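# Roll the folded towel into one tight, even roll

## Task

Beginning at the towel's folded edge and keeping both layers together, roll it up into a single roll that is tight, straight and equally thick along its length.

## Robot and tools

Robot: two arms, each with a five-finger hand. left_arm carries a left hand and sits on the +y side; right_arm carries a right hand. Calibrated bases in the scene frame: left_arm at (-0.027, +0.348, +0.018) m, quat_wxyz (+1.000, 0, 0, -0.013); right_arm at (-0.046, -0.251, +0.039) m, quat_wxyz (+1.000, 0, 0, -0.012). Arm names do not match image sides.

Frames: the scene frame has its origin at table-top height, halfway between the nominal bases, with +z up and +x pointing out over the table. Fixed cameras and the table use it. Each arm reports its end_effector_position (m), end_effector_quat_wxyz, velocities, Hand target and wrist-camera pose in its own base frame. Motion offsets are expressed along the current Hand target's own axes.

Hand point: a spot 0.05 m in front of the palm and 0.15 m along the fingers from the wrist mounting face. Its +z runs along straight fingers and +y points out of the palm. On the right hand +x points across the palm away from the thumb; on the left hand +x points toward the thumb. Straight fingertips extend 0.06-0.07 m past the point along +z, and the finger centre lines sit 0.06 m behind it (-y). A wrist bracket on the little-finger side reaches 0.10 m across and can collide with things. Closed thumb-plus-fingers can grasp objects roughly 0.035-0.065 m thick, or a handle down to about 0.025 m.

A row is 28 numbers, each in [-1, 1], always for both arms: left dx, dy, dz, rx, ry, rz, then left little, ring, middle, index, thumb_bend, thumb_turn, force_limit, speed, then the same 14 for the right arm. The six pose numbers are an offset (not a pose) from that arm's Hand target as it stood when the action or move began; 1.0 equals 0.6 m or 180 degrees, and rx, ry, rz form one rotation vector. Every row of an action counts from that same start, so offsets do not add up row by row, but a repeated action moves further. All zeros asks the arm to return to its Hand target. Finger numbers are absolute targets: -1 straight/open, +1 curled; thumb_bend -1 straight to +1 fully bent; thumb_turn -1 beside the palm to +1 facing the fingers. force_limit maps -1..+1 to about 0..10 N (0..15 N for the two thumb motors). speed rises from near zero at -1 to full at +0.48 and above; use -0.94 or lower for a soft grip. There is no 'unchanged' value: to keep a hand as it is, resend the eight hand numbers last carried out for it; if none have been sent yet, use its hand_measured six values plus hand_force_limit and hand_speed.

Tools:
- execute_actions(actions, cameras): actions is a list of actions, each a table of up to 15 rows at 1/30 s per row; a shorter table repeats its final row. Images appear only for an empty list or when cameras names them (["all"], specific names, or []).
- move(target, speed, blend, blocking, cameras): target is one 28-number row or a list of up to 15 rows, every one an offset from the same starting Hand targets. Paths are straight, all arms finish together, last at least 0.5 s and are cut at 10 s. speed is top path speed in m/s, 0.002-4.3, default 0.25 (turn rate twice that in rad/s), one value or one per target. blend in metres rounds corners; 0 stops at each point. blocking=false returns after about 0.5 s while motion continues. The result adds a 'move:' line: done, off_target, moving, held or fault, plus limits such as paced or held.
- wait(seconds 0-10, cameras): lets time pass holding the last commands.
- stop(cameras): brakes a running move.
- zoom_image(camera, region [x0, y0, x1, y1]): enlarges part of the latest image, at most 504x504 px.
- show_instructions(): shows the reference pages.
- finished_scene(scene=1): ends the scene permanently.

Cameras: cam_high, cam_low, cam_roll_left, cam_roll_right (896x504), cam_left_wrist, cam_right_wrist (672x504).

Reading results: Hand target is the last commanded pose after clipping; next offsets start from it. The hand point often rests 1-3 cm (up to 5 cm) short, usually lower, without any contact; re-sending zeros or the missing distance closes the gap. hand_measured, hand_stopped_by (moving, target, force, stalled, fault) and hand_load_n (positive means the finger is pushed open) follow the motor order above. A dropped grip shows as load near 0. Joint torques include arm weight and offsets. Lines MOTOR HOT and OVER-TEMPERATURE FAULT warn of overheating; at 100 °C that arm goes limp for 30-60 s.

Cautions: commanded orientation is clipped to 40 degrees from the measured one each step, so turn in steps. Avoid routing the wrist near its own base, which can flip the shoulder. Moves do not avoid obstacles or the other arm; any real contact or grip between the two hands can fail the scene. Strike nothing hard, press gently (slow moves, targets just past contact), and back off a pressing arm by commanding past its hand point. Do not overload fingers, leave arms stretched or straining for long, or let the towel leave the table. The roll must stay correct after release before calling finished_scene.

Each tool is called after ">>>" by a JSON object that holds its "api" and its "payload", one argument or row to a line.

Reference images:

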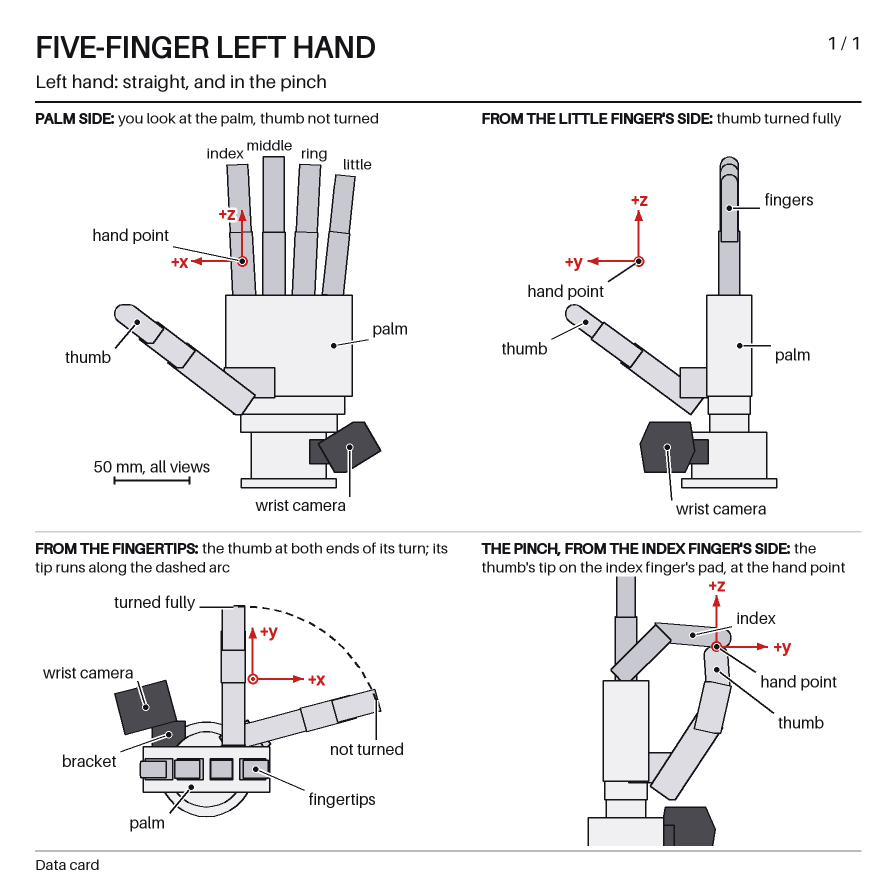

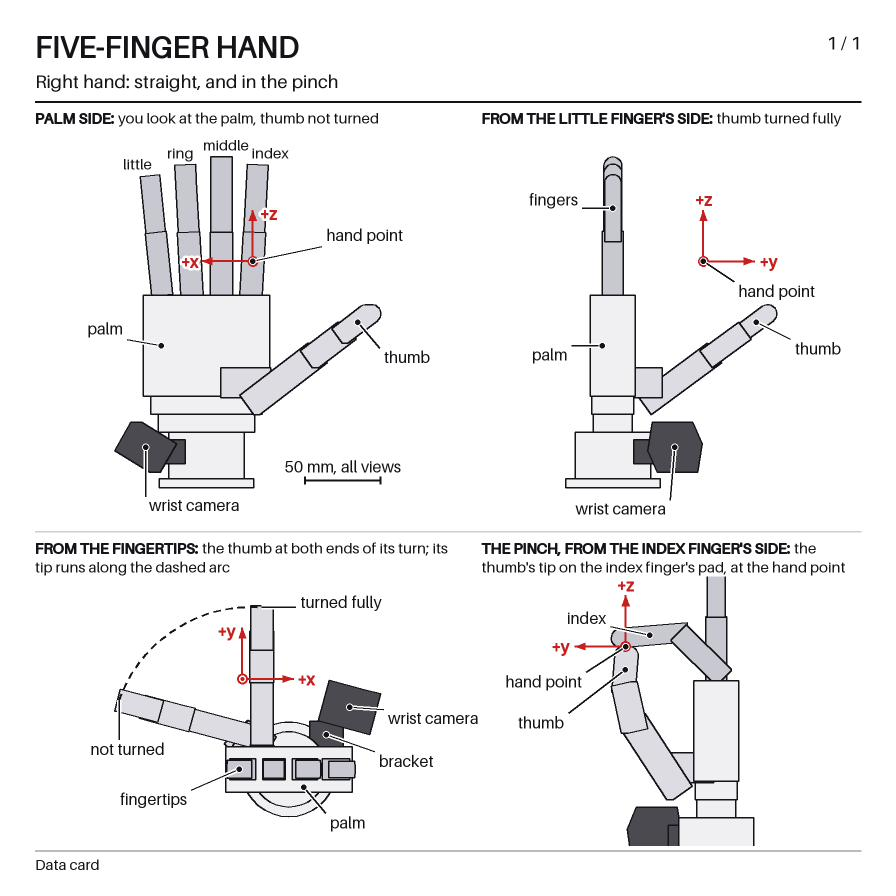

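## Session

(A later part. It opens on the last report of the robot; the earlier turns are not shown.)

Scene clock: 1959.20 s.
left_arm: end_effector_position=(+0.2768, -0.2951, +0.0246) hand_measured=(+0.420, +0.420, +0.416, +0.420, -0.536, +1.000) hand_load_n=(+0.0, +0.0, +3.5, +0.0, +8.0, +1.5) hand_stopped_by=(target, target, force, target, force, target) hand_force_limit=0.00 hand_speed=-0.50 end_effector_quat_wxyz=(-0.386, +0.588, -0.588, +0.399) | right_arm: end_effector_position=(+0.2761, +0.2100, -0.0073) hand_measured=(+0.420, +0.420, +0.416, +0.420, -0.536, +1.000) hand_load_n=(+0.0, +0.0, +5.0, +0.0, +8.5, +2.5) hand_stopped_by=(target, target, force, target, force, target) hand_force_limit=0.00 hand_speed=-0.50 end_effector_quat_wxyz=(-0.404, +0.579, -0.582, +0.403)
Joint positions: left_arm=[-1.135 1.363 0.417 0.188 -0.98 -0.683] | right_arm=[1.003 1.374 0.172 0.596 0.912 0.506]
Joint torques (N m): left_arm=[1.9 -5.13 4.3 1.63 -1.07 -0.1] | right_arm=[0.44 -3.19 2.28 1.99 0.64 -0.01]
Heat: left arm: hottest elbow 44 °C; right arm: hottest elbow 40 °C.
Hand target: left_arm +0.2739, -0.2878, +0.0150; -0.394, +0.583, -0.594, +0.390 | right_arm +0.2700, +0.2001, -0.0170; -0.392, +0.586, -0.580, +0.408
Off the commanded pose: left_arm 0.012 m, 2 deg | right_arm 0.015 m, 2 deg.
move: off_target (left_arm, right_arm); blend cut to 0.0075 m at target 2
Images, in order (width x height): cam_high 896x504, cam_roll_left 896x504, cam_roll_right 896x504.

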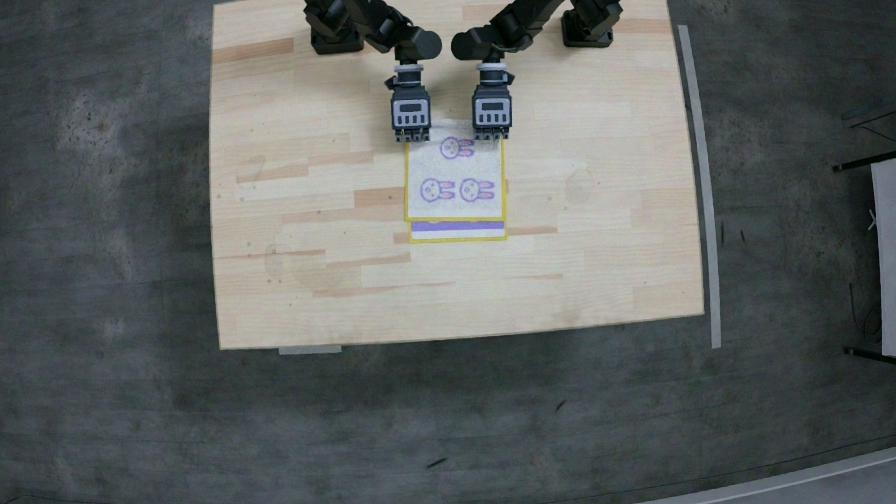

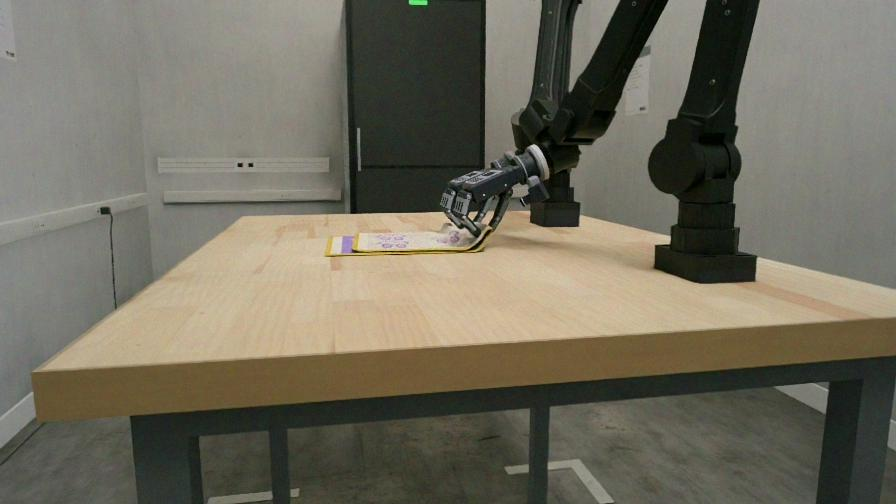

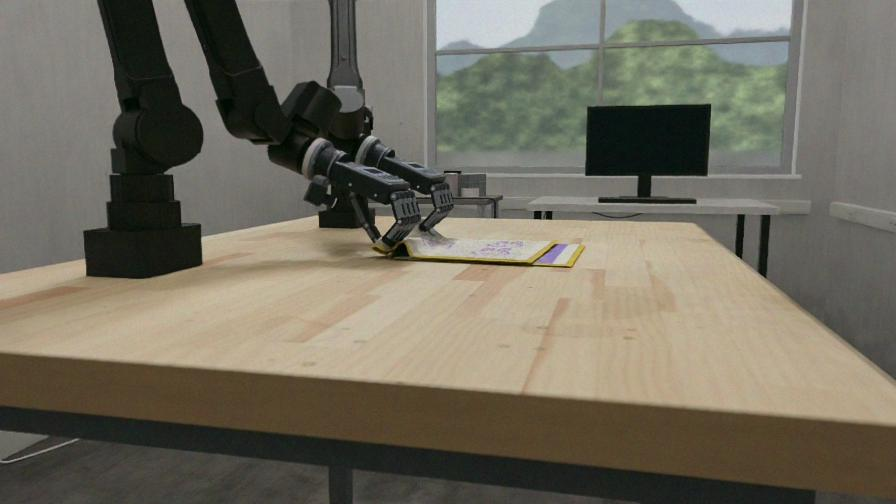

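>>> {"api": "move", "payload": {
  "target": [
    [0,-0.0309,-0.0125,0,0,0,0.42,0.42,0.42,0.42,-0.3,1,0,-0.5,0,-0.0371,-0.015,0,0,0,0.42,0.42,0.42,0.42,-0.3,1,0,-0.5],
    [0,-0.065,0.0277,-0.2222,0,0,0.42,0.42,0.42,0.42,-0.3,1,0,-0.5,0,-0.0713,0.0251,-0.2222,0,0,0.42,0.42,0.42,0.42,-0.3,1,0,-0.5],
    [0,-0.0375,0.0927,-0.4611,0,0,0.42,0.42,0.42,0.42,-0.3,1,0,-0.5,0,-0.0452,0.0896,-0.4611,0,0,0.42,0.42,0.42,0.42,-0.3,1,0,-0.5]
  ],
  "speed": 0.12,
  "blend": [0.01, 0.01, 0],
  "cameras": ["cam_high","cam_roll_left","cam_roll_right"]
}}

>>> {"api": "zoom_image", "payload": {
  "camera": "cam_high",
  "region": [380, 90, 540, 250]
}}

>>> {"api": "zoom_image", "payload": {
  "camera": "cam_roll_left",
  "region": [380, 190, 500, 270]
}}

>>> {"api": "zoom_image", "payload": {
  "camera": "cam_roll_right",
  "region": [380, 200, 500, 280]
}}

Scene clock: 1968.47 s.
left_arm: end_effector_position=(+0.3209, -0.2929, +0.0227) hand_measured=(+0.420, +0.420, +0.416, +0.420, -0.536, +1.000) hand_load_n=(+0.0, +0.0, +3.5, -1.0, +8.0, +1.5) hand_stopped_by=(target, target, force, target, force, target) hand_force_limit=0.00 hand_speed=-0.50 end_effector_quat_wxyz=(+0.093, +0.698, -0.704, -0.096) | right_arm: end_effector_position=(+0.3195, +0.2050, -0.0048) hand_measured=(+0.420, +0.420, +0.416, +0.420, -0.536, +1.000) hand_load_n=(+0.0, +0.0, +5.0, -0.5, +9.0, +2.5) hand_stopped_by=(target, target, force, target, force, target) hand_force_limit=0.00 hand_speed=-0.50 end_effector_quat_wxyz=(+0.089, +0.696, -0.708, -0.079)
Joint positions: left_arm=[-0.548 1.874 1.306 -1.235 0.134 -0.524] | right_arm=[0.394 1.811 1.131 -1.117 -0.079 0.402]
Joint torques (N m): left_arm=[3.55 -11.46 8.21 -0.58 -0.3 0.01] | right_arm=[-1.2 -12.16 7.06 -0.17 0.18 -0.21]
Heat: left arm: hottest elbow 44 °C; right arm: hottest elbow 40 °C.
Hand target: left_arm +0.3338, -0.2885, +0.0143; +0.092, +0.698, -0.703, -0.102 | right_arm +0.3300, +0.1998, -0.0110; +0.094, +0.699, -0.705, -0.079
Off the commanded pose: left_arm 0.016 m, 1 deg | right_arm 0.013 m, 1 deg.
move: off_target (left_arm, right_arm)
Images, in order (width x height): cam_high 896x504, cam_roll_left 896x504, cam_roll_right 896x504.

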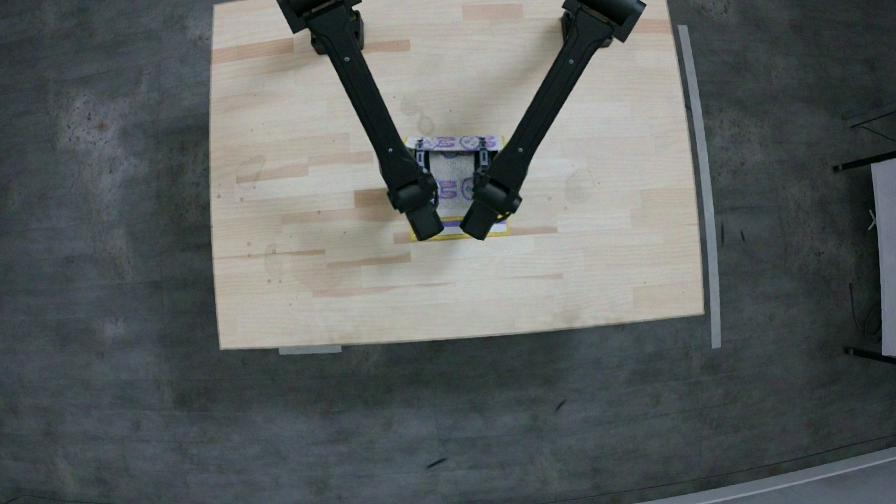

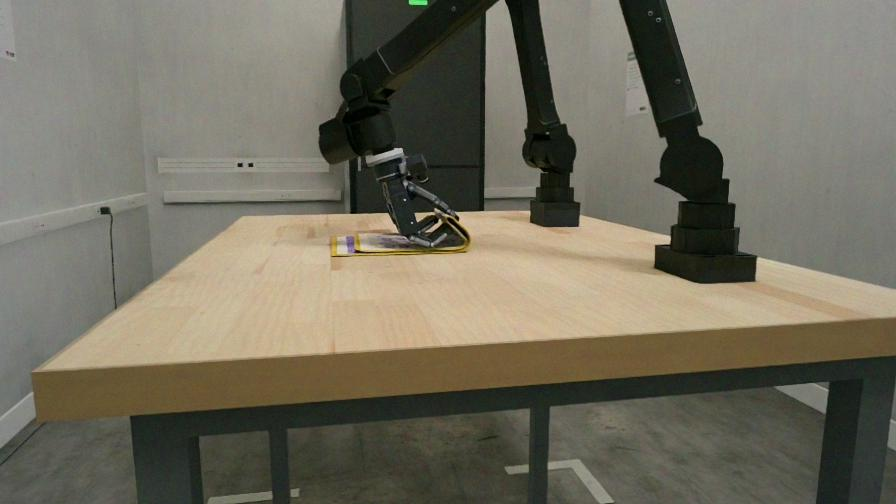

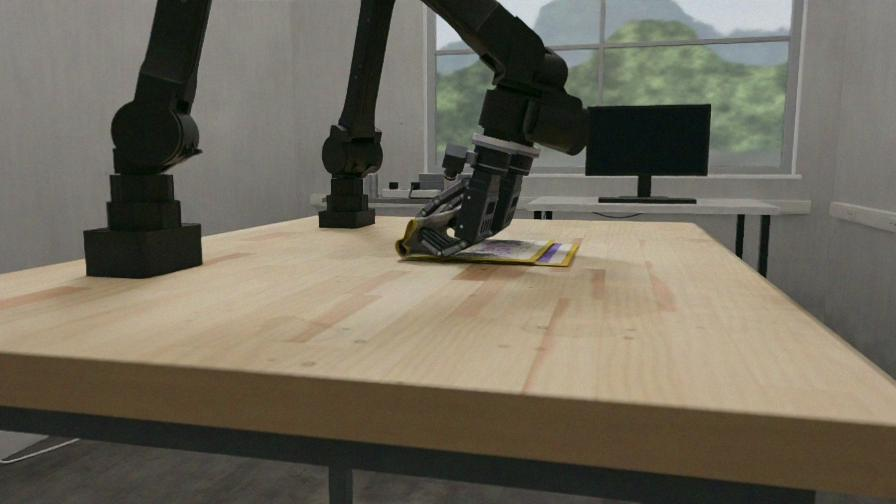

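Scaled by 3.150 from the camera's 896x504 image, which has a finer 1280x720 frame.

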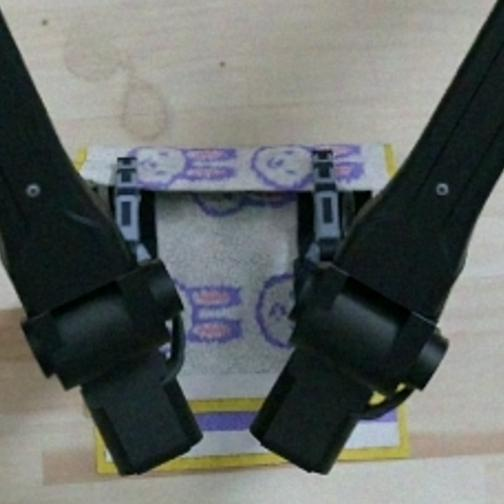

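Scaled by 4.200 from the camera's 896x504 image, which has a finer 1280x720 frame.

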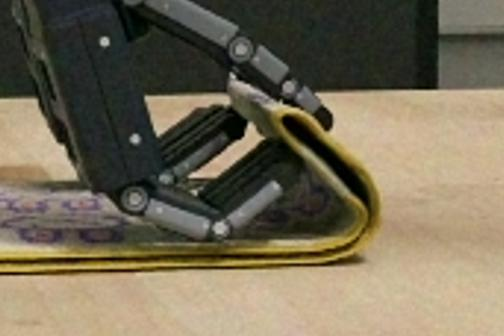

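Scaled by 4.200 from the camera's 896x504 image, which has a finer 1280x720 frame.

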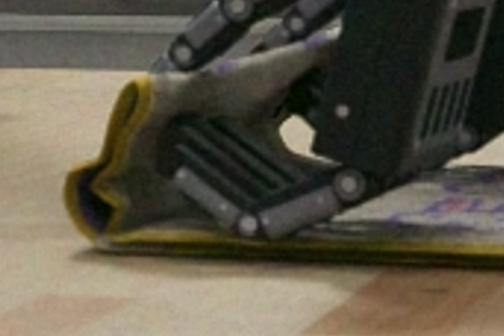

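>>> {"api": "move", "payload": {
  "target": [
    [0,0,0,0,0,0,0.42,0.42,0.42,0.42,-1,-1,0,0.3,0,0,0,0,0,0,0.42,0.42,0.42,0.42,-0.3,1,0,-0.5],
    [0,0.0022,-0.008,0.1389,0,0,0.42,0.42,0.42,0.42,-1,-1,0,0.3,0,0,0,0,0,0,0.42,0.42,0.42,0.42,-0.3,1,0,-0.5],
    [0,-0.1567,-0.0593,0.1389,0,0,0.42,0.42,0.42,0.42,-1,-1,0,0.3,0,0,0,0,0,0,0.42,0.42,0.42,0.42,-0.3,1,0,-0.5],
    [0,-0.1178,-0.2042,0.1389,0,0,0.42,0.42,0.42,0.42,-1,-1,0,0.3,0,0,0,0,0,0,0.42,0.42,0.42,0.42,-0.3,1,0,-0.5]
  ],
  "speed": 0.12,
  "cameras": ["cam_high","cam_roll_left"]
}}

>>> {"api": "zoom_image", "payload": {
  "camera": "cam_high",
  "region": [380, 90, 540, 250]
}}

>>> {"api": "zoom_image", "payload": {
  "camera": "cam_roll_left",
  "region": [380, 190, 500, 270]
}}

Scene clock: 1978.70 s.
left_arm: end_effector_position=(+0.4187, -0.2855, +0.0920) hand_measured=(+0.420, +0.420, +0.416, +0.420, -1.000, -1.000) hand_load_n=(+0.0, +0.0, +0.0, +0.0, +0.0, +0.0) hand_stopped_by=(target, target, force, target, target, target) hand_force_limit=0.00 hand_speed=0.30 end_effector_quat_wxyz=(-0.056, +0.701, -0.710, +0.032) | right_arm: end_effector_position=(+0.3200, +0.2030, -0.0049) hand_measured=(+0.420, +0.420, +0.416, +0.420, -0.536, +1.000) hand_load_n=(+0.0, +0.0, +5.5, -0.5, +8.5, +1.5) hand_stopped_by=(target, target, force, target, force, target) hand_force_limit=0.00 hand_speed=-0.50 end_effector_quat_wxyz=(+0.089, +0.698, -0.706, -0.079)
Joint positions: left_arm=[-0.522 1.752 1.421 -1.149 -0.092 -0.506] | right_arm=[0.39 1.811 1.131 -1.118 -0.079 0.393]
Joint torques (N m): left_arm=[2.73 -14.51 10.91 -0.17 0.05 -0.08] | right_arm=[-0.56 -11.52 6.99 -0.1 0.17 -0.16]
Heat: left arm: hottest elbow 44 °C; right arm: hottest elbow 40 °C.
Hand target: left_arm +0.4351, -0.2908, +0.1131; -0.061, +0.701, -0.709, +0.053 | right_arm +0.3299, +0.1998, -0.0111; +0.095, +0.699, -0.705, -0.079
Off the commanded pose: left_arm 0.027 m, 3 deg | right_arm 0.012 m, 1 deg.
move: off_target (left_arm, right_arm)
Images, in order (width x height): cam_high 896x504, cam_roll_left 896x504.

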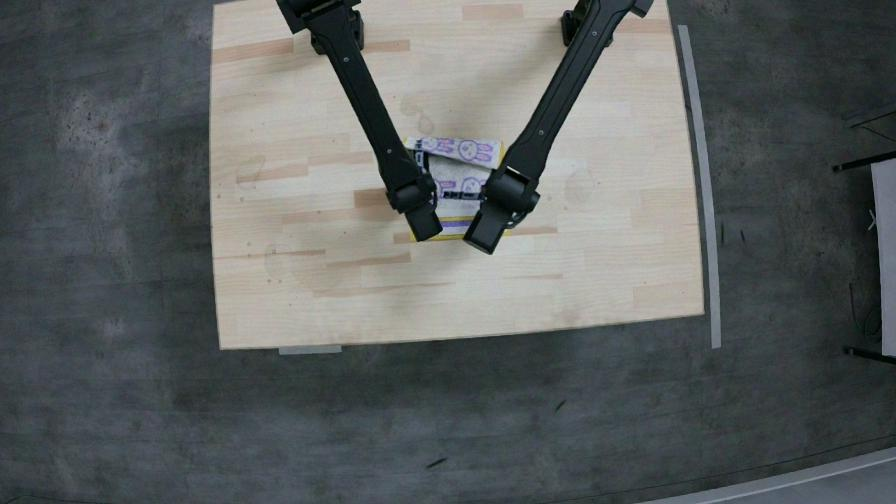

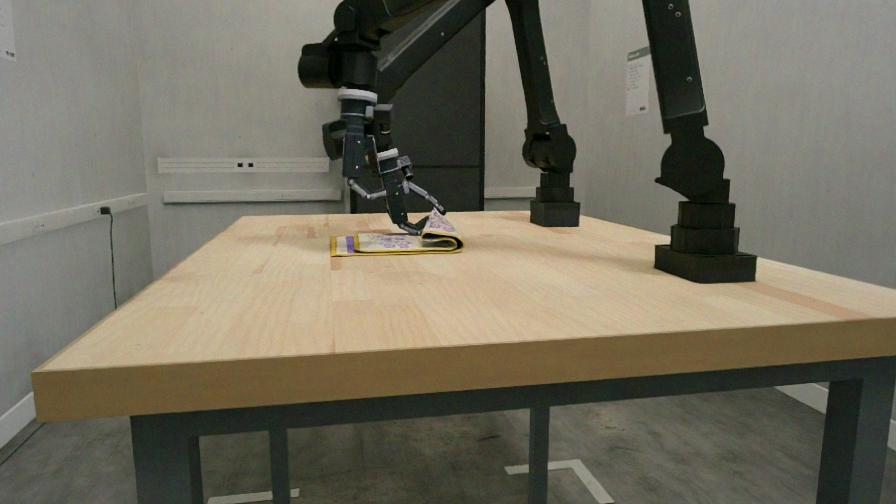

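Scaled by 3.150 from the camera's 896x504 image, which has a finer 1280x720 frame.

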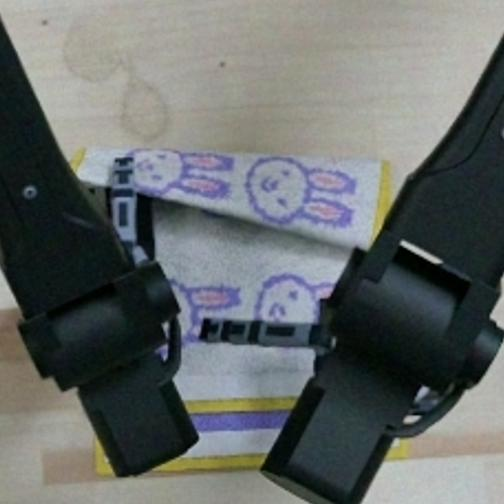

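Scaled by 4.200 from the camera's 896x504 image, which has a finer 1280x720 frame.

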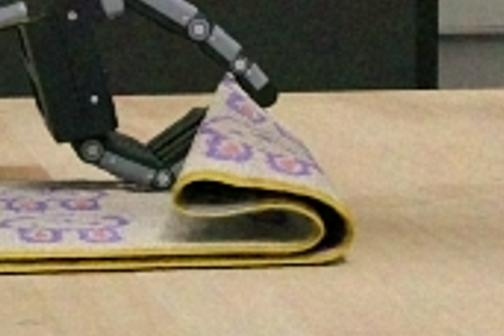

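>>> {"api": "move", "payload": {
  "target": [
    [0,-0.0116,-0.0657,0,0,0,-1,-1,-1,-1,-1,1,0,0.5,0,0,0,0,0,0,0.42,0.42,0.42,0.42,-0.3,1,0,-0.5],
    [0,0.2461,-0.1112,-0.0556,0,0,-1,-1,-1,-1,-1,1,0,0.5,0,0,0,0,0,0,0.42,0.42,0.42,0.42,-0.3,1,0,-0.5],
    [0,0.2702,0.0251,-0.0556,0,0,-1,-1,-1,-1,-1,1,0,0.5,0,0,0,0,0,0,0.42,0.42,0.42,0.42,-0.3,1,0,-0.5]
  ],
  "speed": 0.2,
  "cameras": ["cam_high","cam_roll_left"]
}}

>>> {"api": "zoom_image", "payload": {
  "camera": "cam_high",
  "region": [380, 90, 540, 250]
}}

>>> {"api": "zoom_image", "payload": {
  "camera": "cam_roll_left",
  "region": [380, 190, 500, 270]
}}

Scene clock: 1984.47 s.
left_arm: end_effector_position=(+0.2774, -0.2834, +0.0794) hand_measured=(-1.000, -1.000, -1.000, -1.000, -1.000, +1.000) hand_load_n=(+0.0, +0.0, -1.0, +0.0, +0.0, +0.0) hand_stopped_by=(target, target, target, target, target, target) hand_force_limit=0.00 hand_speed=0.50 end_effector_quat_wxyz=(-0.001, +0.703, -0.711, -0.010) | right_arm: end_effector_position=(+0.3200, +0.2029, -0.0049) hand_measured=(+0.420, +0.420, +0.416, +0.420, -0.536, +1.000) hand_load_n=(+0.0, +0.0, +5.0, -0.5, +9.0, +1.5) hand_stopped_by=(target, target, force, target, force, target) hand_force_limit=0.00 hand_speed=-0.50 end_effector_quat_wxyz=(+0.089, +0.698, -0.706, -0.079)
Joint positions: left_arm=[-0.644 1.55 1.109 -1.148 -0.004 -0.634] | right_arm=[0.39 1.811 1.131 -1.118 -0.079 0.393]
Joint torques (N m): left_arm=[1.49 -9.93 6.75 0.75 0.08 -0.23] | right_arm=[-0.38 -11.46 6.95 -0.08 0.17 -0.16]
Heat: left arm: hottest elbow 44 °C; right arm: hottest elbow 40 °C.
Hand target: left_arm +0.2776, -0.2887, +0.0722; +0.000, +0.704, -0.710, -0.009 | right_arm +0.3299, +0.1998, -0.0111; +0.095, +0.699, -0.705, -0.079
Off the commanded pose: left_arm 0.009 m, 0 deg | right_arm 0.012 m, 1 deg.
move: off_target (right_arm)
Images, in order (width x height): cam_high 896x504, cam_roll_left 896x504.

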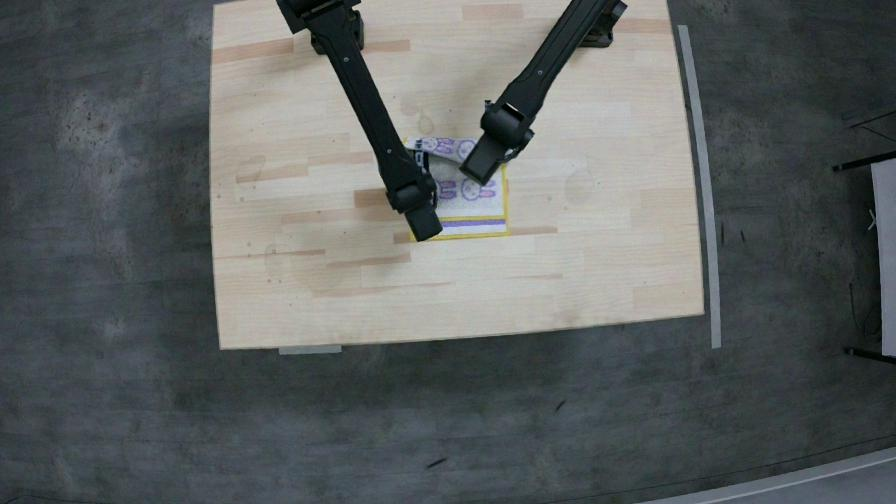

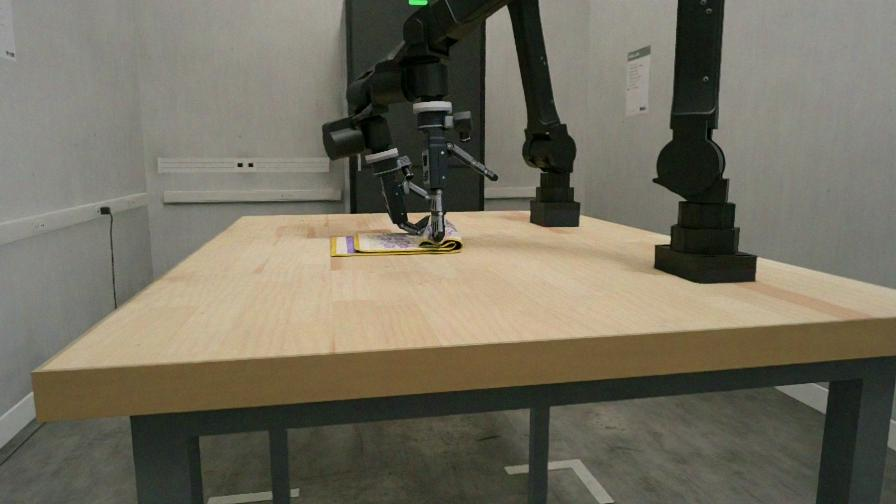

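Scaled by 3.150 from the camera's 896x504 image, which has a finer 1280x720 frame.

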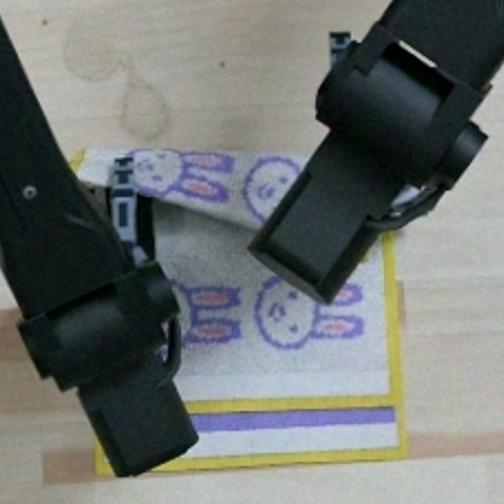

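Scaled by 4.200 from the camera's 896x504 image, which has a finer 1280x720 frame.

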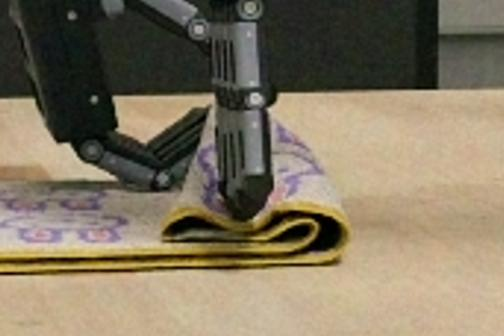

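>>> {"api": "move", "payload": {
  "target": [
    [0,0,0,0,0,0,-1,-1,-1,-1,-1,1,0,0.5,0,0,0,0,0,0,0.42,0.42,0.42,0.42,-1,-1,0,0.3],
    [0,0,0,0,0,0,-1,-1,-1,-1,-1,1,0,0.5,0,0.0022,-0.008,0.1389,0,0,0.42,0.42,0.42,0.42,-1,-1,0,0.3],
    [0,0,0,0,0,0,-1,-1,-1,-1,-1,1,0,0.5,0,-0.1567,-0.0593,0.1389,0,0,0.42,0.42,0.42,0.42,-1,-1,0,0.3],
    [0,0,0,0,0,0,-1,-1,-1,-1,-1,1,0,0.5,0,-0.1178,-0.2042,0.1389,0,0,0.42,0.42,0.42,0.42,-1,-1,0,0.3]
  ],
  "speed": 0.12,
  "cameras": ["cam_high","cam_roll_right"]
}}

>>> {"api": "zoom_image", "payload": {
  "camera": "cam_high",
  "region": [380, 90, 540, 250]
}}

>>> {"api": "zoom_image", "payload": {
  "camera": "cam_roll_right",
  "region": [380, 200, 500, 280]
}}

Scene clock: 1992.30 s.
left_arm: end_effector_position=(+0.2777, -0.2837, +0.0793) hand_measured=(-1.000, -1.000, -1.000, -1.000, -1.000, +1.000) hand_load_n=(+0.0, +0.0, -1.0, +0.0, +0.0, +0.0) hand_stopped_by=(target, target, target, target, target, target) hand_force_limit=0.00 hand_speed=0.50 end_effector_quat_wxyz=(-0.001, +0.703, -0.711, -0.009) | right_arm: end_effector_position=(+0.4146, +0.1972, +0.0776) hand_measured=(+0.420, +0.420, +0.416, +0.420, -1.000, -1.000) hand_load_n=(+0.0, +0.0, +0.0, +0.0, +0.0, +0.0) hand_stopped_by=(target, target, force, target, target, target) hand_force_limit=0.00 hand_speed=0.30 end_effector_quat_wxyz=(-0.047, +0.701, -0.709, +0.071)
Joint positions: left_arm=[-0.644 1.55 1.109 -1.146 -0.004 -0.634] | right_arm=[0.374 1.631 1.225 -1.021 0.093 0.379]
Joint torques (N m): left_arm=[1.44 -9.58 6.71 0.81 0.09 -0.24] | right_arm=[0.44 -13.33 9.54 0.25 -0.08 -0.09]
Heat: left arm: hottest elbow 44 °C; right arm: hottest elbow 40 °C.
Hand target: left_arm +0.2776, -0.2887, +0.0721; +0.000, +0.704, -0.710, -0.009 | right_arm +0.4283, +0.2016, +0.0906; -0.059, +0.702, -0.705, +0.075
Off the commanded pose: left_arm 0.009 m, 0 deg | right_arm 0.019 m, 2 deg.
move: off_target (right_arm)
Images, in order (width x height): cam_high 896x504, cam_roll_right 896x504.

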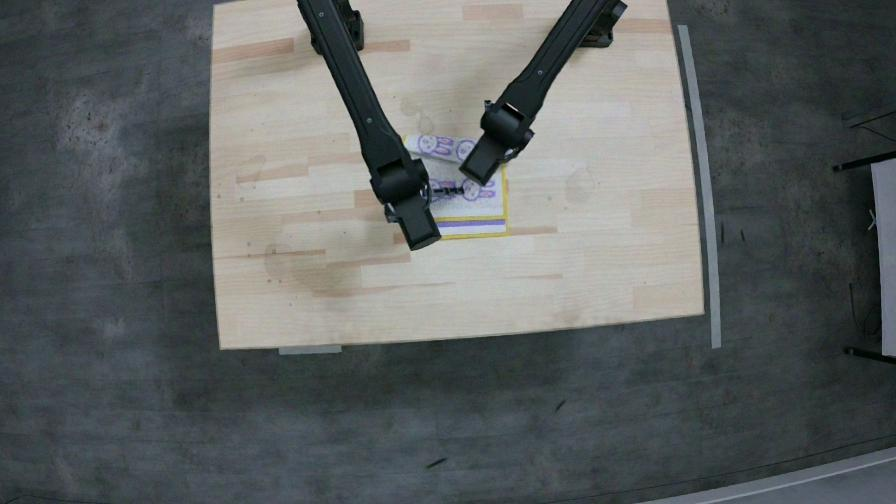

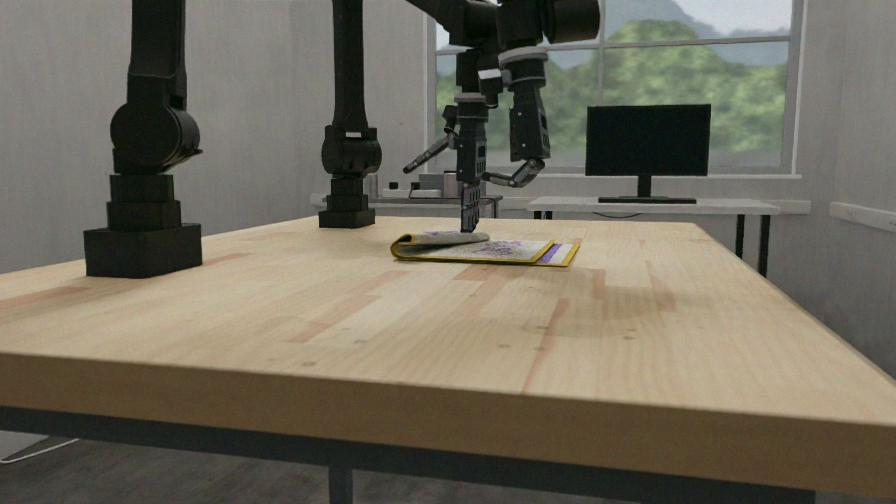

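Scaled by 3.150 from the camera's 896x504 image, which has a finer 1280x720 frame.

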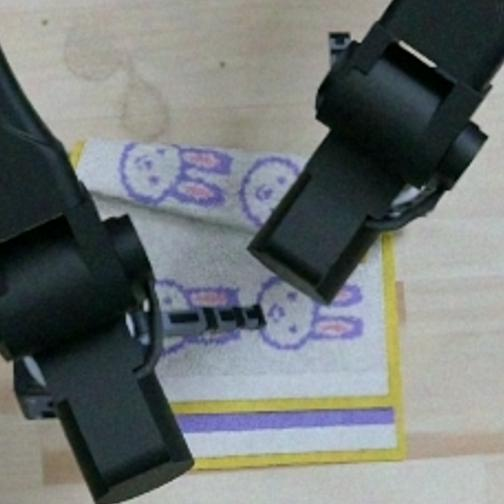

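Scaled by 4.200 from the camera's 896x504 image, which has a finer 1280x720 frame.

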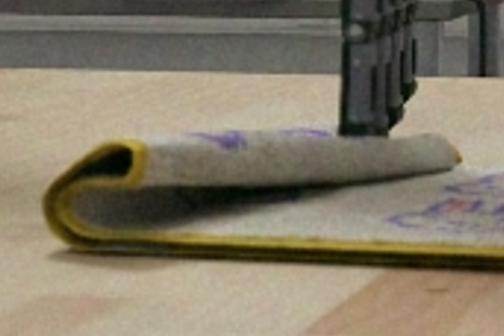

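>>> {"api": "move", "payload": {
  "target": [
    [0,0,0,0,0,0,-1,-1,-1,-1,-1,1,0,0.5,0,-0.0174,-0.0985,0,0,0,-0.6,-0.6,-0.6,-0.6,-1,1,0,0.4],
    [0,0,0,0,0,0,-1,-1,-1,-1,-1,1,0,0.5,0,0.1919,-0.1016,0.2778,0,0,-0.6,-0.6,-0.6,-0.6,-1,1,0,0.4],
    [0,0,0,0,0,0,-1,-1,-1,-1,-1,1,0,0.5,0,0.2307,0.1177,0.2778,0,0,-0.6,-0.6,-0.6,-0.6,-1,1,0,0.4]
  ],
  "speed": 0.18,
  "cameras": ["cam_high","cam_roll_right"]
}}

>>> {"api": "zoom_image", "payload": {
  "camera": "cam_high",
  "region": [380, 90, 540, 250]
}}

>>> {"api": "zoom_image", "payload": {
  "camera": "cam_roll_right",
  "region": [380, 190, 500, 270]
}}

Scene clock: 2005.60 s.
left_arm: end_effector_position=(+0.2777, -0.2837, +0.0793) hand_measured=(-1.000, -1.000, -1.000, -1.000, -1.000, +1.000) hand_load_n=(+0.0, +0.0, -1.0, +0.0, +0.0, +0.0) hand_stopped_by=(target, target, target, target, target, target) hand_force_limit=0.00 hand_speed=0.50 end_effector_quat_wxyz=(-0.001, +0.703, -0.711, -0.009) | right_arm: end_effector_position=(+0.3074, +0.2040, +0.0004) hand_measured=(-0.600, -0.600, -0.600, -0.600, -1.000, +1.000) hand_load_n=(+0.0, +0.0, +0.0, +0.0, +0.0, +0.0) hand_stopped_by=(target, target, target, target, target, target) hand_force_limit=0.00 hand_speed=0.40 end_effector_quat_wxyz=(-0.354, +0.609, -0.608, +0.366)
Joint positions: left_arm=[-0.644 1.55 1.109 -1.146 -0.004 -0.634] | right_arm=[0.818 1.267 0.283 0.299 0.705 0.47]
Joint torques (N m): left_arm=[1.55 -9.52 6.69 0.88 0.08 -0.24] | right_arm=[-0.03 -3.78 4.23 2.41 0.21 -0.04]
Heat: left arm: hottest elbow 43 °C; right arm: hottest elbow 40 °C.
Hand target: left_arm +0.2776, -0.2887, +0.0721; +0.000, +0.704, -0.710, -0.009 | right_arm +0.3058, +0.2002, -0.0049; -0.350, +0.612, -0.607, +0.366
Off the commanded pose: left_arm 0.009 m, 0 deg | right_arm 0.007 m, 0 deg.
move: done
Images, in order (width x height): cam_high 896x504, cam_roll_right 896x504.

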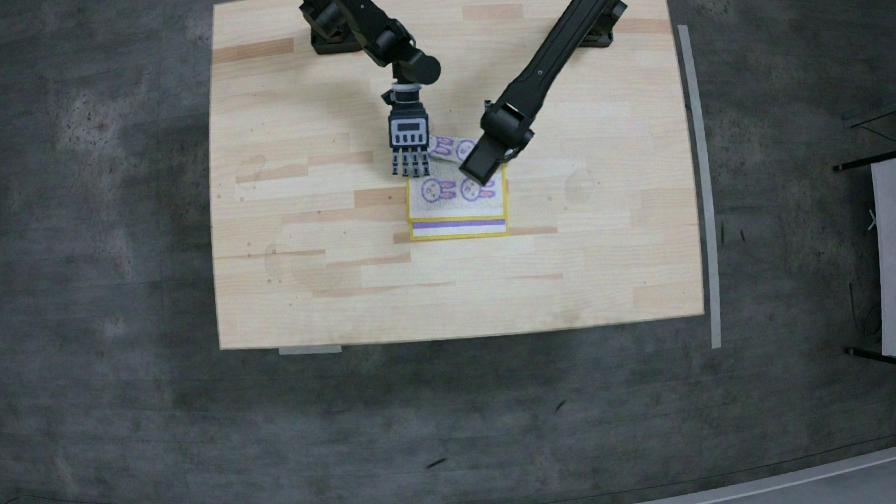

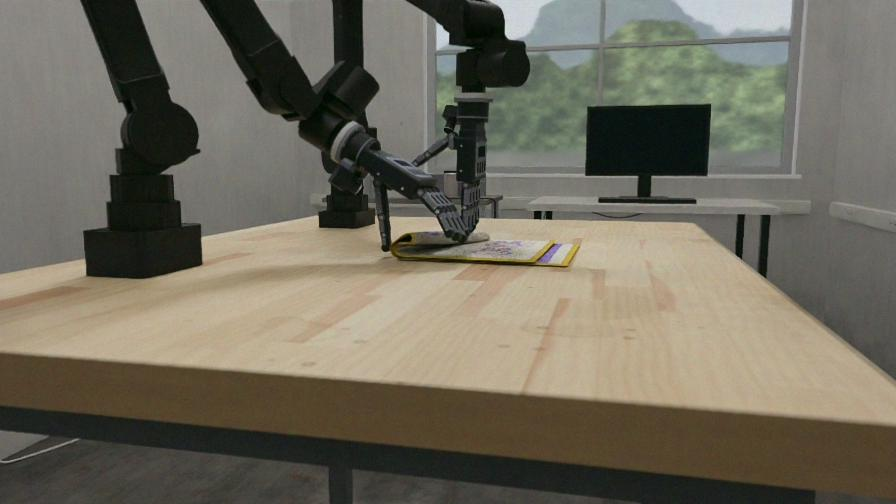

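Scaled by 3.150 from the camera's 896x504 image, which has a finer 1280x720 frame.

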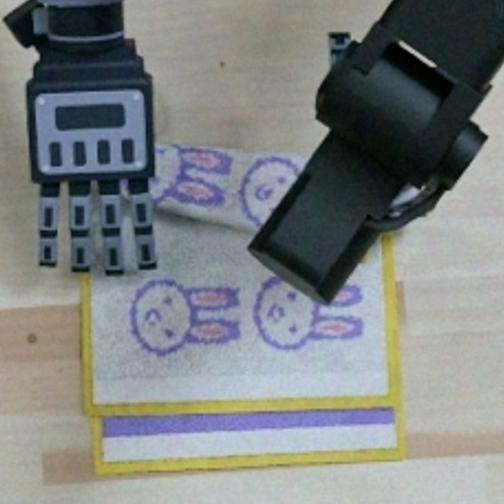

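Scaled by 4.200 from the camera's 896x504 image, which has a finer 1280x720 frame.

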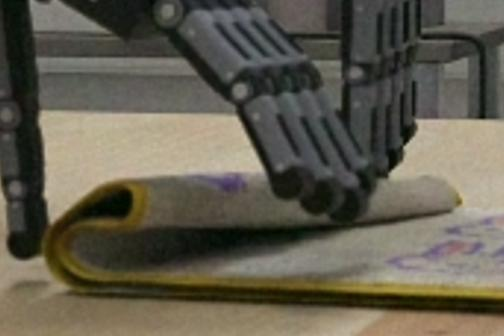

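>>> {"api": "move", "payload": {
  "target": [
    [0,0,-0.1,0,0,0,-0.6,-0.6,-0.6,-0.6,-1,1,0,0.5,0,0,0,0,0,0,-0.6,-0.6,-0.6,-0.6,-1,1,0,0.4],
    [0.0072,-0.039,-0.0833,0.3333,0,0,-0.6,-0.6,-0.6,-0.6,-1,1,0,0.5,0,0,0,0,0,0,-0.6,-0.6,-0.6,-0.6,-1,1,0,0.4],
    [0.0072,-0.039,0.08,0.3333,0,0,-0.6,-0.6,-0.6,-0.6,-1,1,0,0.5,0,0,0,0,0,0,-0.6,-0.6,-0.6,-0.6,-1,1,0,0.4]
  ],
  "speed": 0.2,
  "cameras": ["cam_high","cam_roll_left","cam_roll_right"]
}}

>>> {"api": "zoom_image", "payload": {
  "camera": "cam_high",
  "region": [380, 90, 540, 250]
}}

>>> {"api": "zoom_image", "payload": {
  "camera": "cam_roll_left",
  "region": [380, 190, 500, 270]
}}

Scene clock: 2013.23 s.
left_arm: end_effector_position=(+0.3025, -0.2899, +0.0283) hand_measured=(-0.600, -0.600, -0.600, -0.600, -1.000, +1.000) hand_load_n=(+0.0, +0.0, +0.0, +0.0, +0.0, +0.0) hand_stopped_by=(target, target, target, target, target, target) hand_force_limit=0.00 hand_speed=0.50 end_effector_quat_wxyz=(-0.351, +0.615, -0.614, +0.348) | right_arm: end_effector_position=(+0.3074, +0.2040, +0.0004) hand_measured=(-0.600, -0.600, -0.600, -0.600, -1.000, +1.000) hand_load_n=(+0.0, +0.0, +0.0, +0.0, +0.0, +0.5) hand_stopped_by=(target, target, target, target, target, target) hand_force_limit=0.00 hand_speed=0.40 end_effector_quat_wxyz=(-0.354, +0.609, -0.608, +0.366)
Joint positions: left_arm=[-1 1.335 0.512 -0.016 -0.812 -0.675] | right_arm=[0.818 1.267 0.283 0.299 0.705 0.47]
Joint torques (N m): left_arm=[1.55 -5.6 5.9 2 -0.69 -0.05] | right_arm=[-0.38 -3.96 4.25 2.43 0.21 -0.09]
Heat: left arm: hottest elbow 43 °C; right arm: hottest elbow 39 °C.
Hand target: left_arm +0.3004, -0.2926, +0.0239; -0.352, +0.609, -0.620, +0.347 | right_arm +0.3058, +0.2002, -0.0049; -0.350, +0.612, -0.607, +0.366
Off the commanded pose: left_arm 0.006 m, 1 deg | right_arm 0.007 m, 1 deg.
move: done
Images, in order (width x height): cam_high 896x504, cam_roll_left 896x504, cam_roll_right 896x504.

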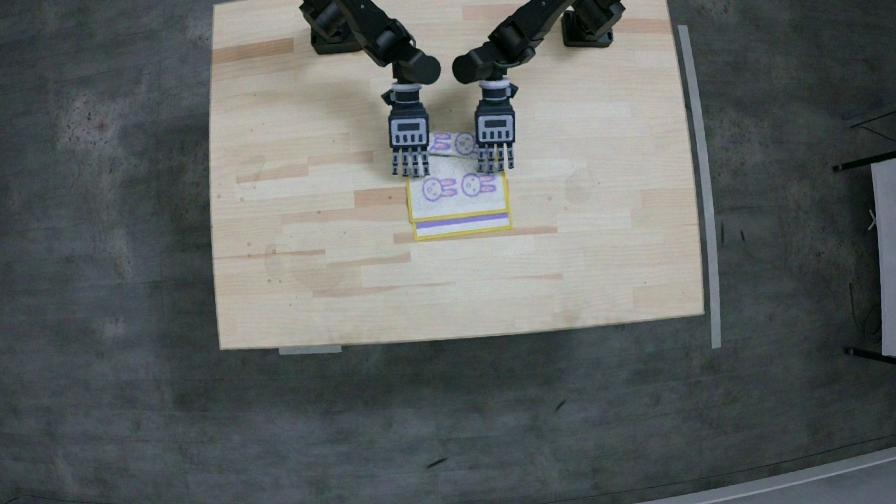

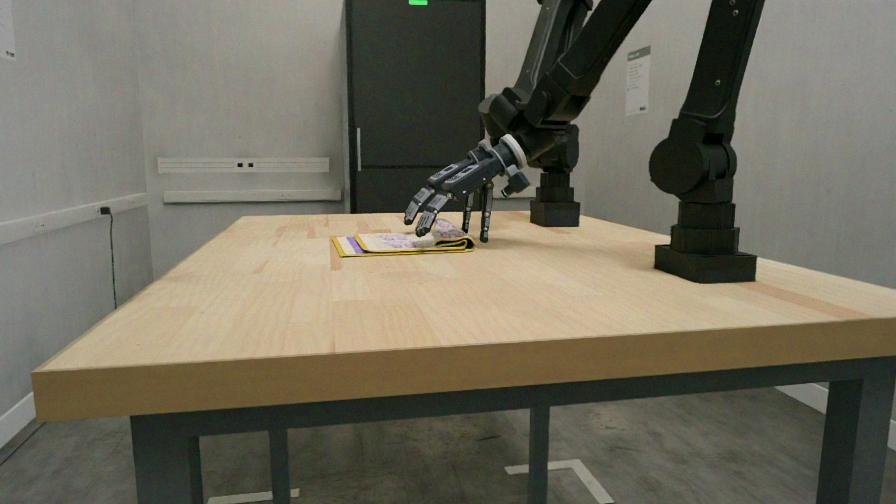

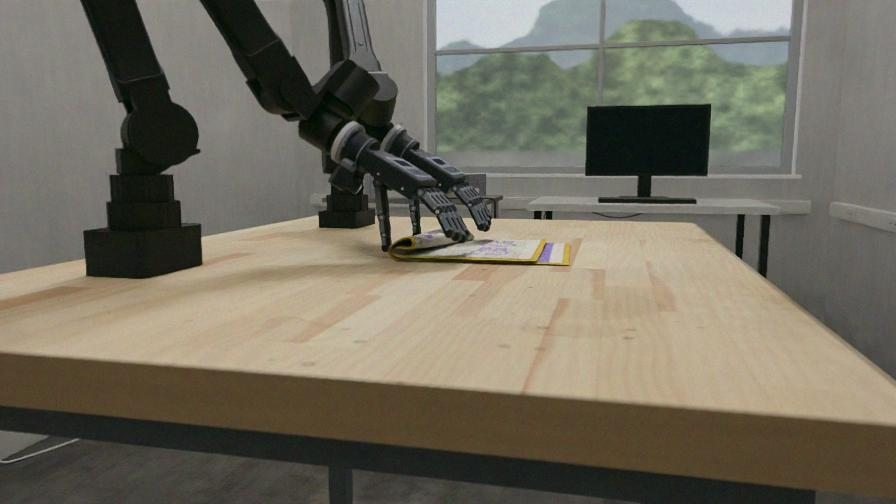

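Scaled by 3.150 from the camera's 896x504 image, which has a finer 1280x720 frame.

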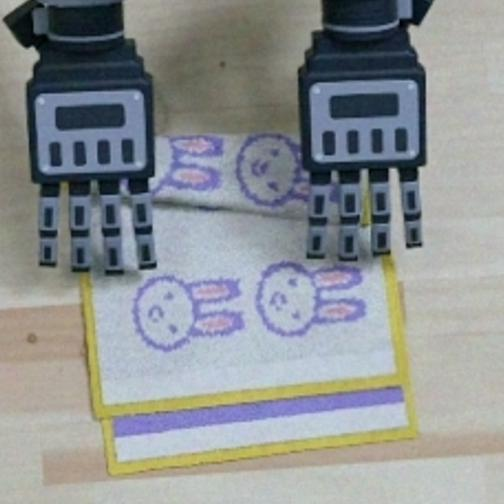

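Scaled by 4.200 from the camera's 896x504 image, which has a finer 1280x720 frame.

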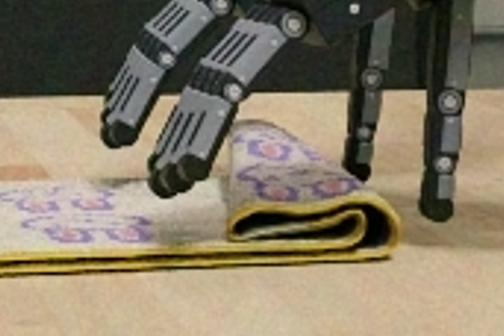

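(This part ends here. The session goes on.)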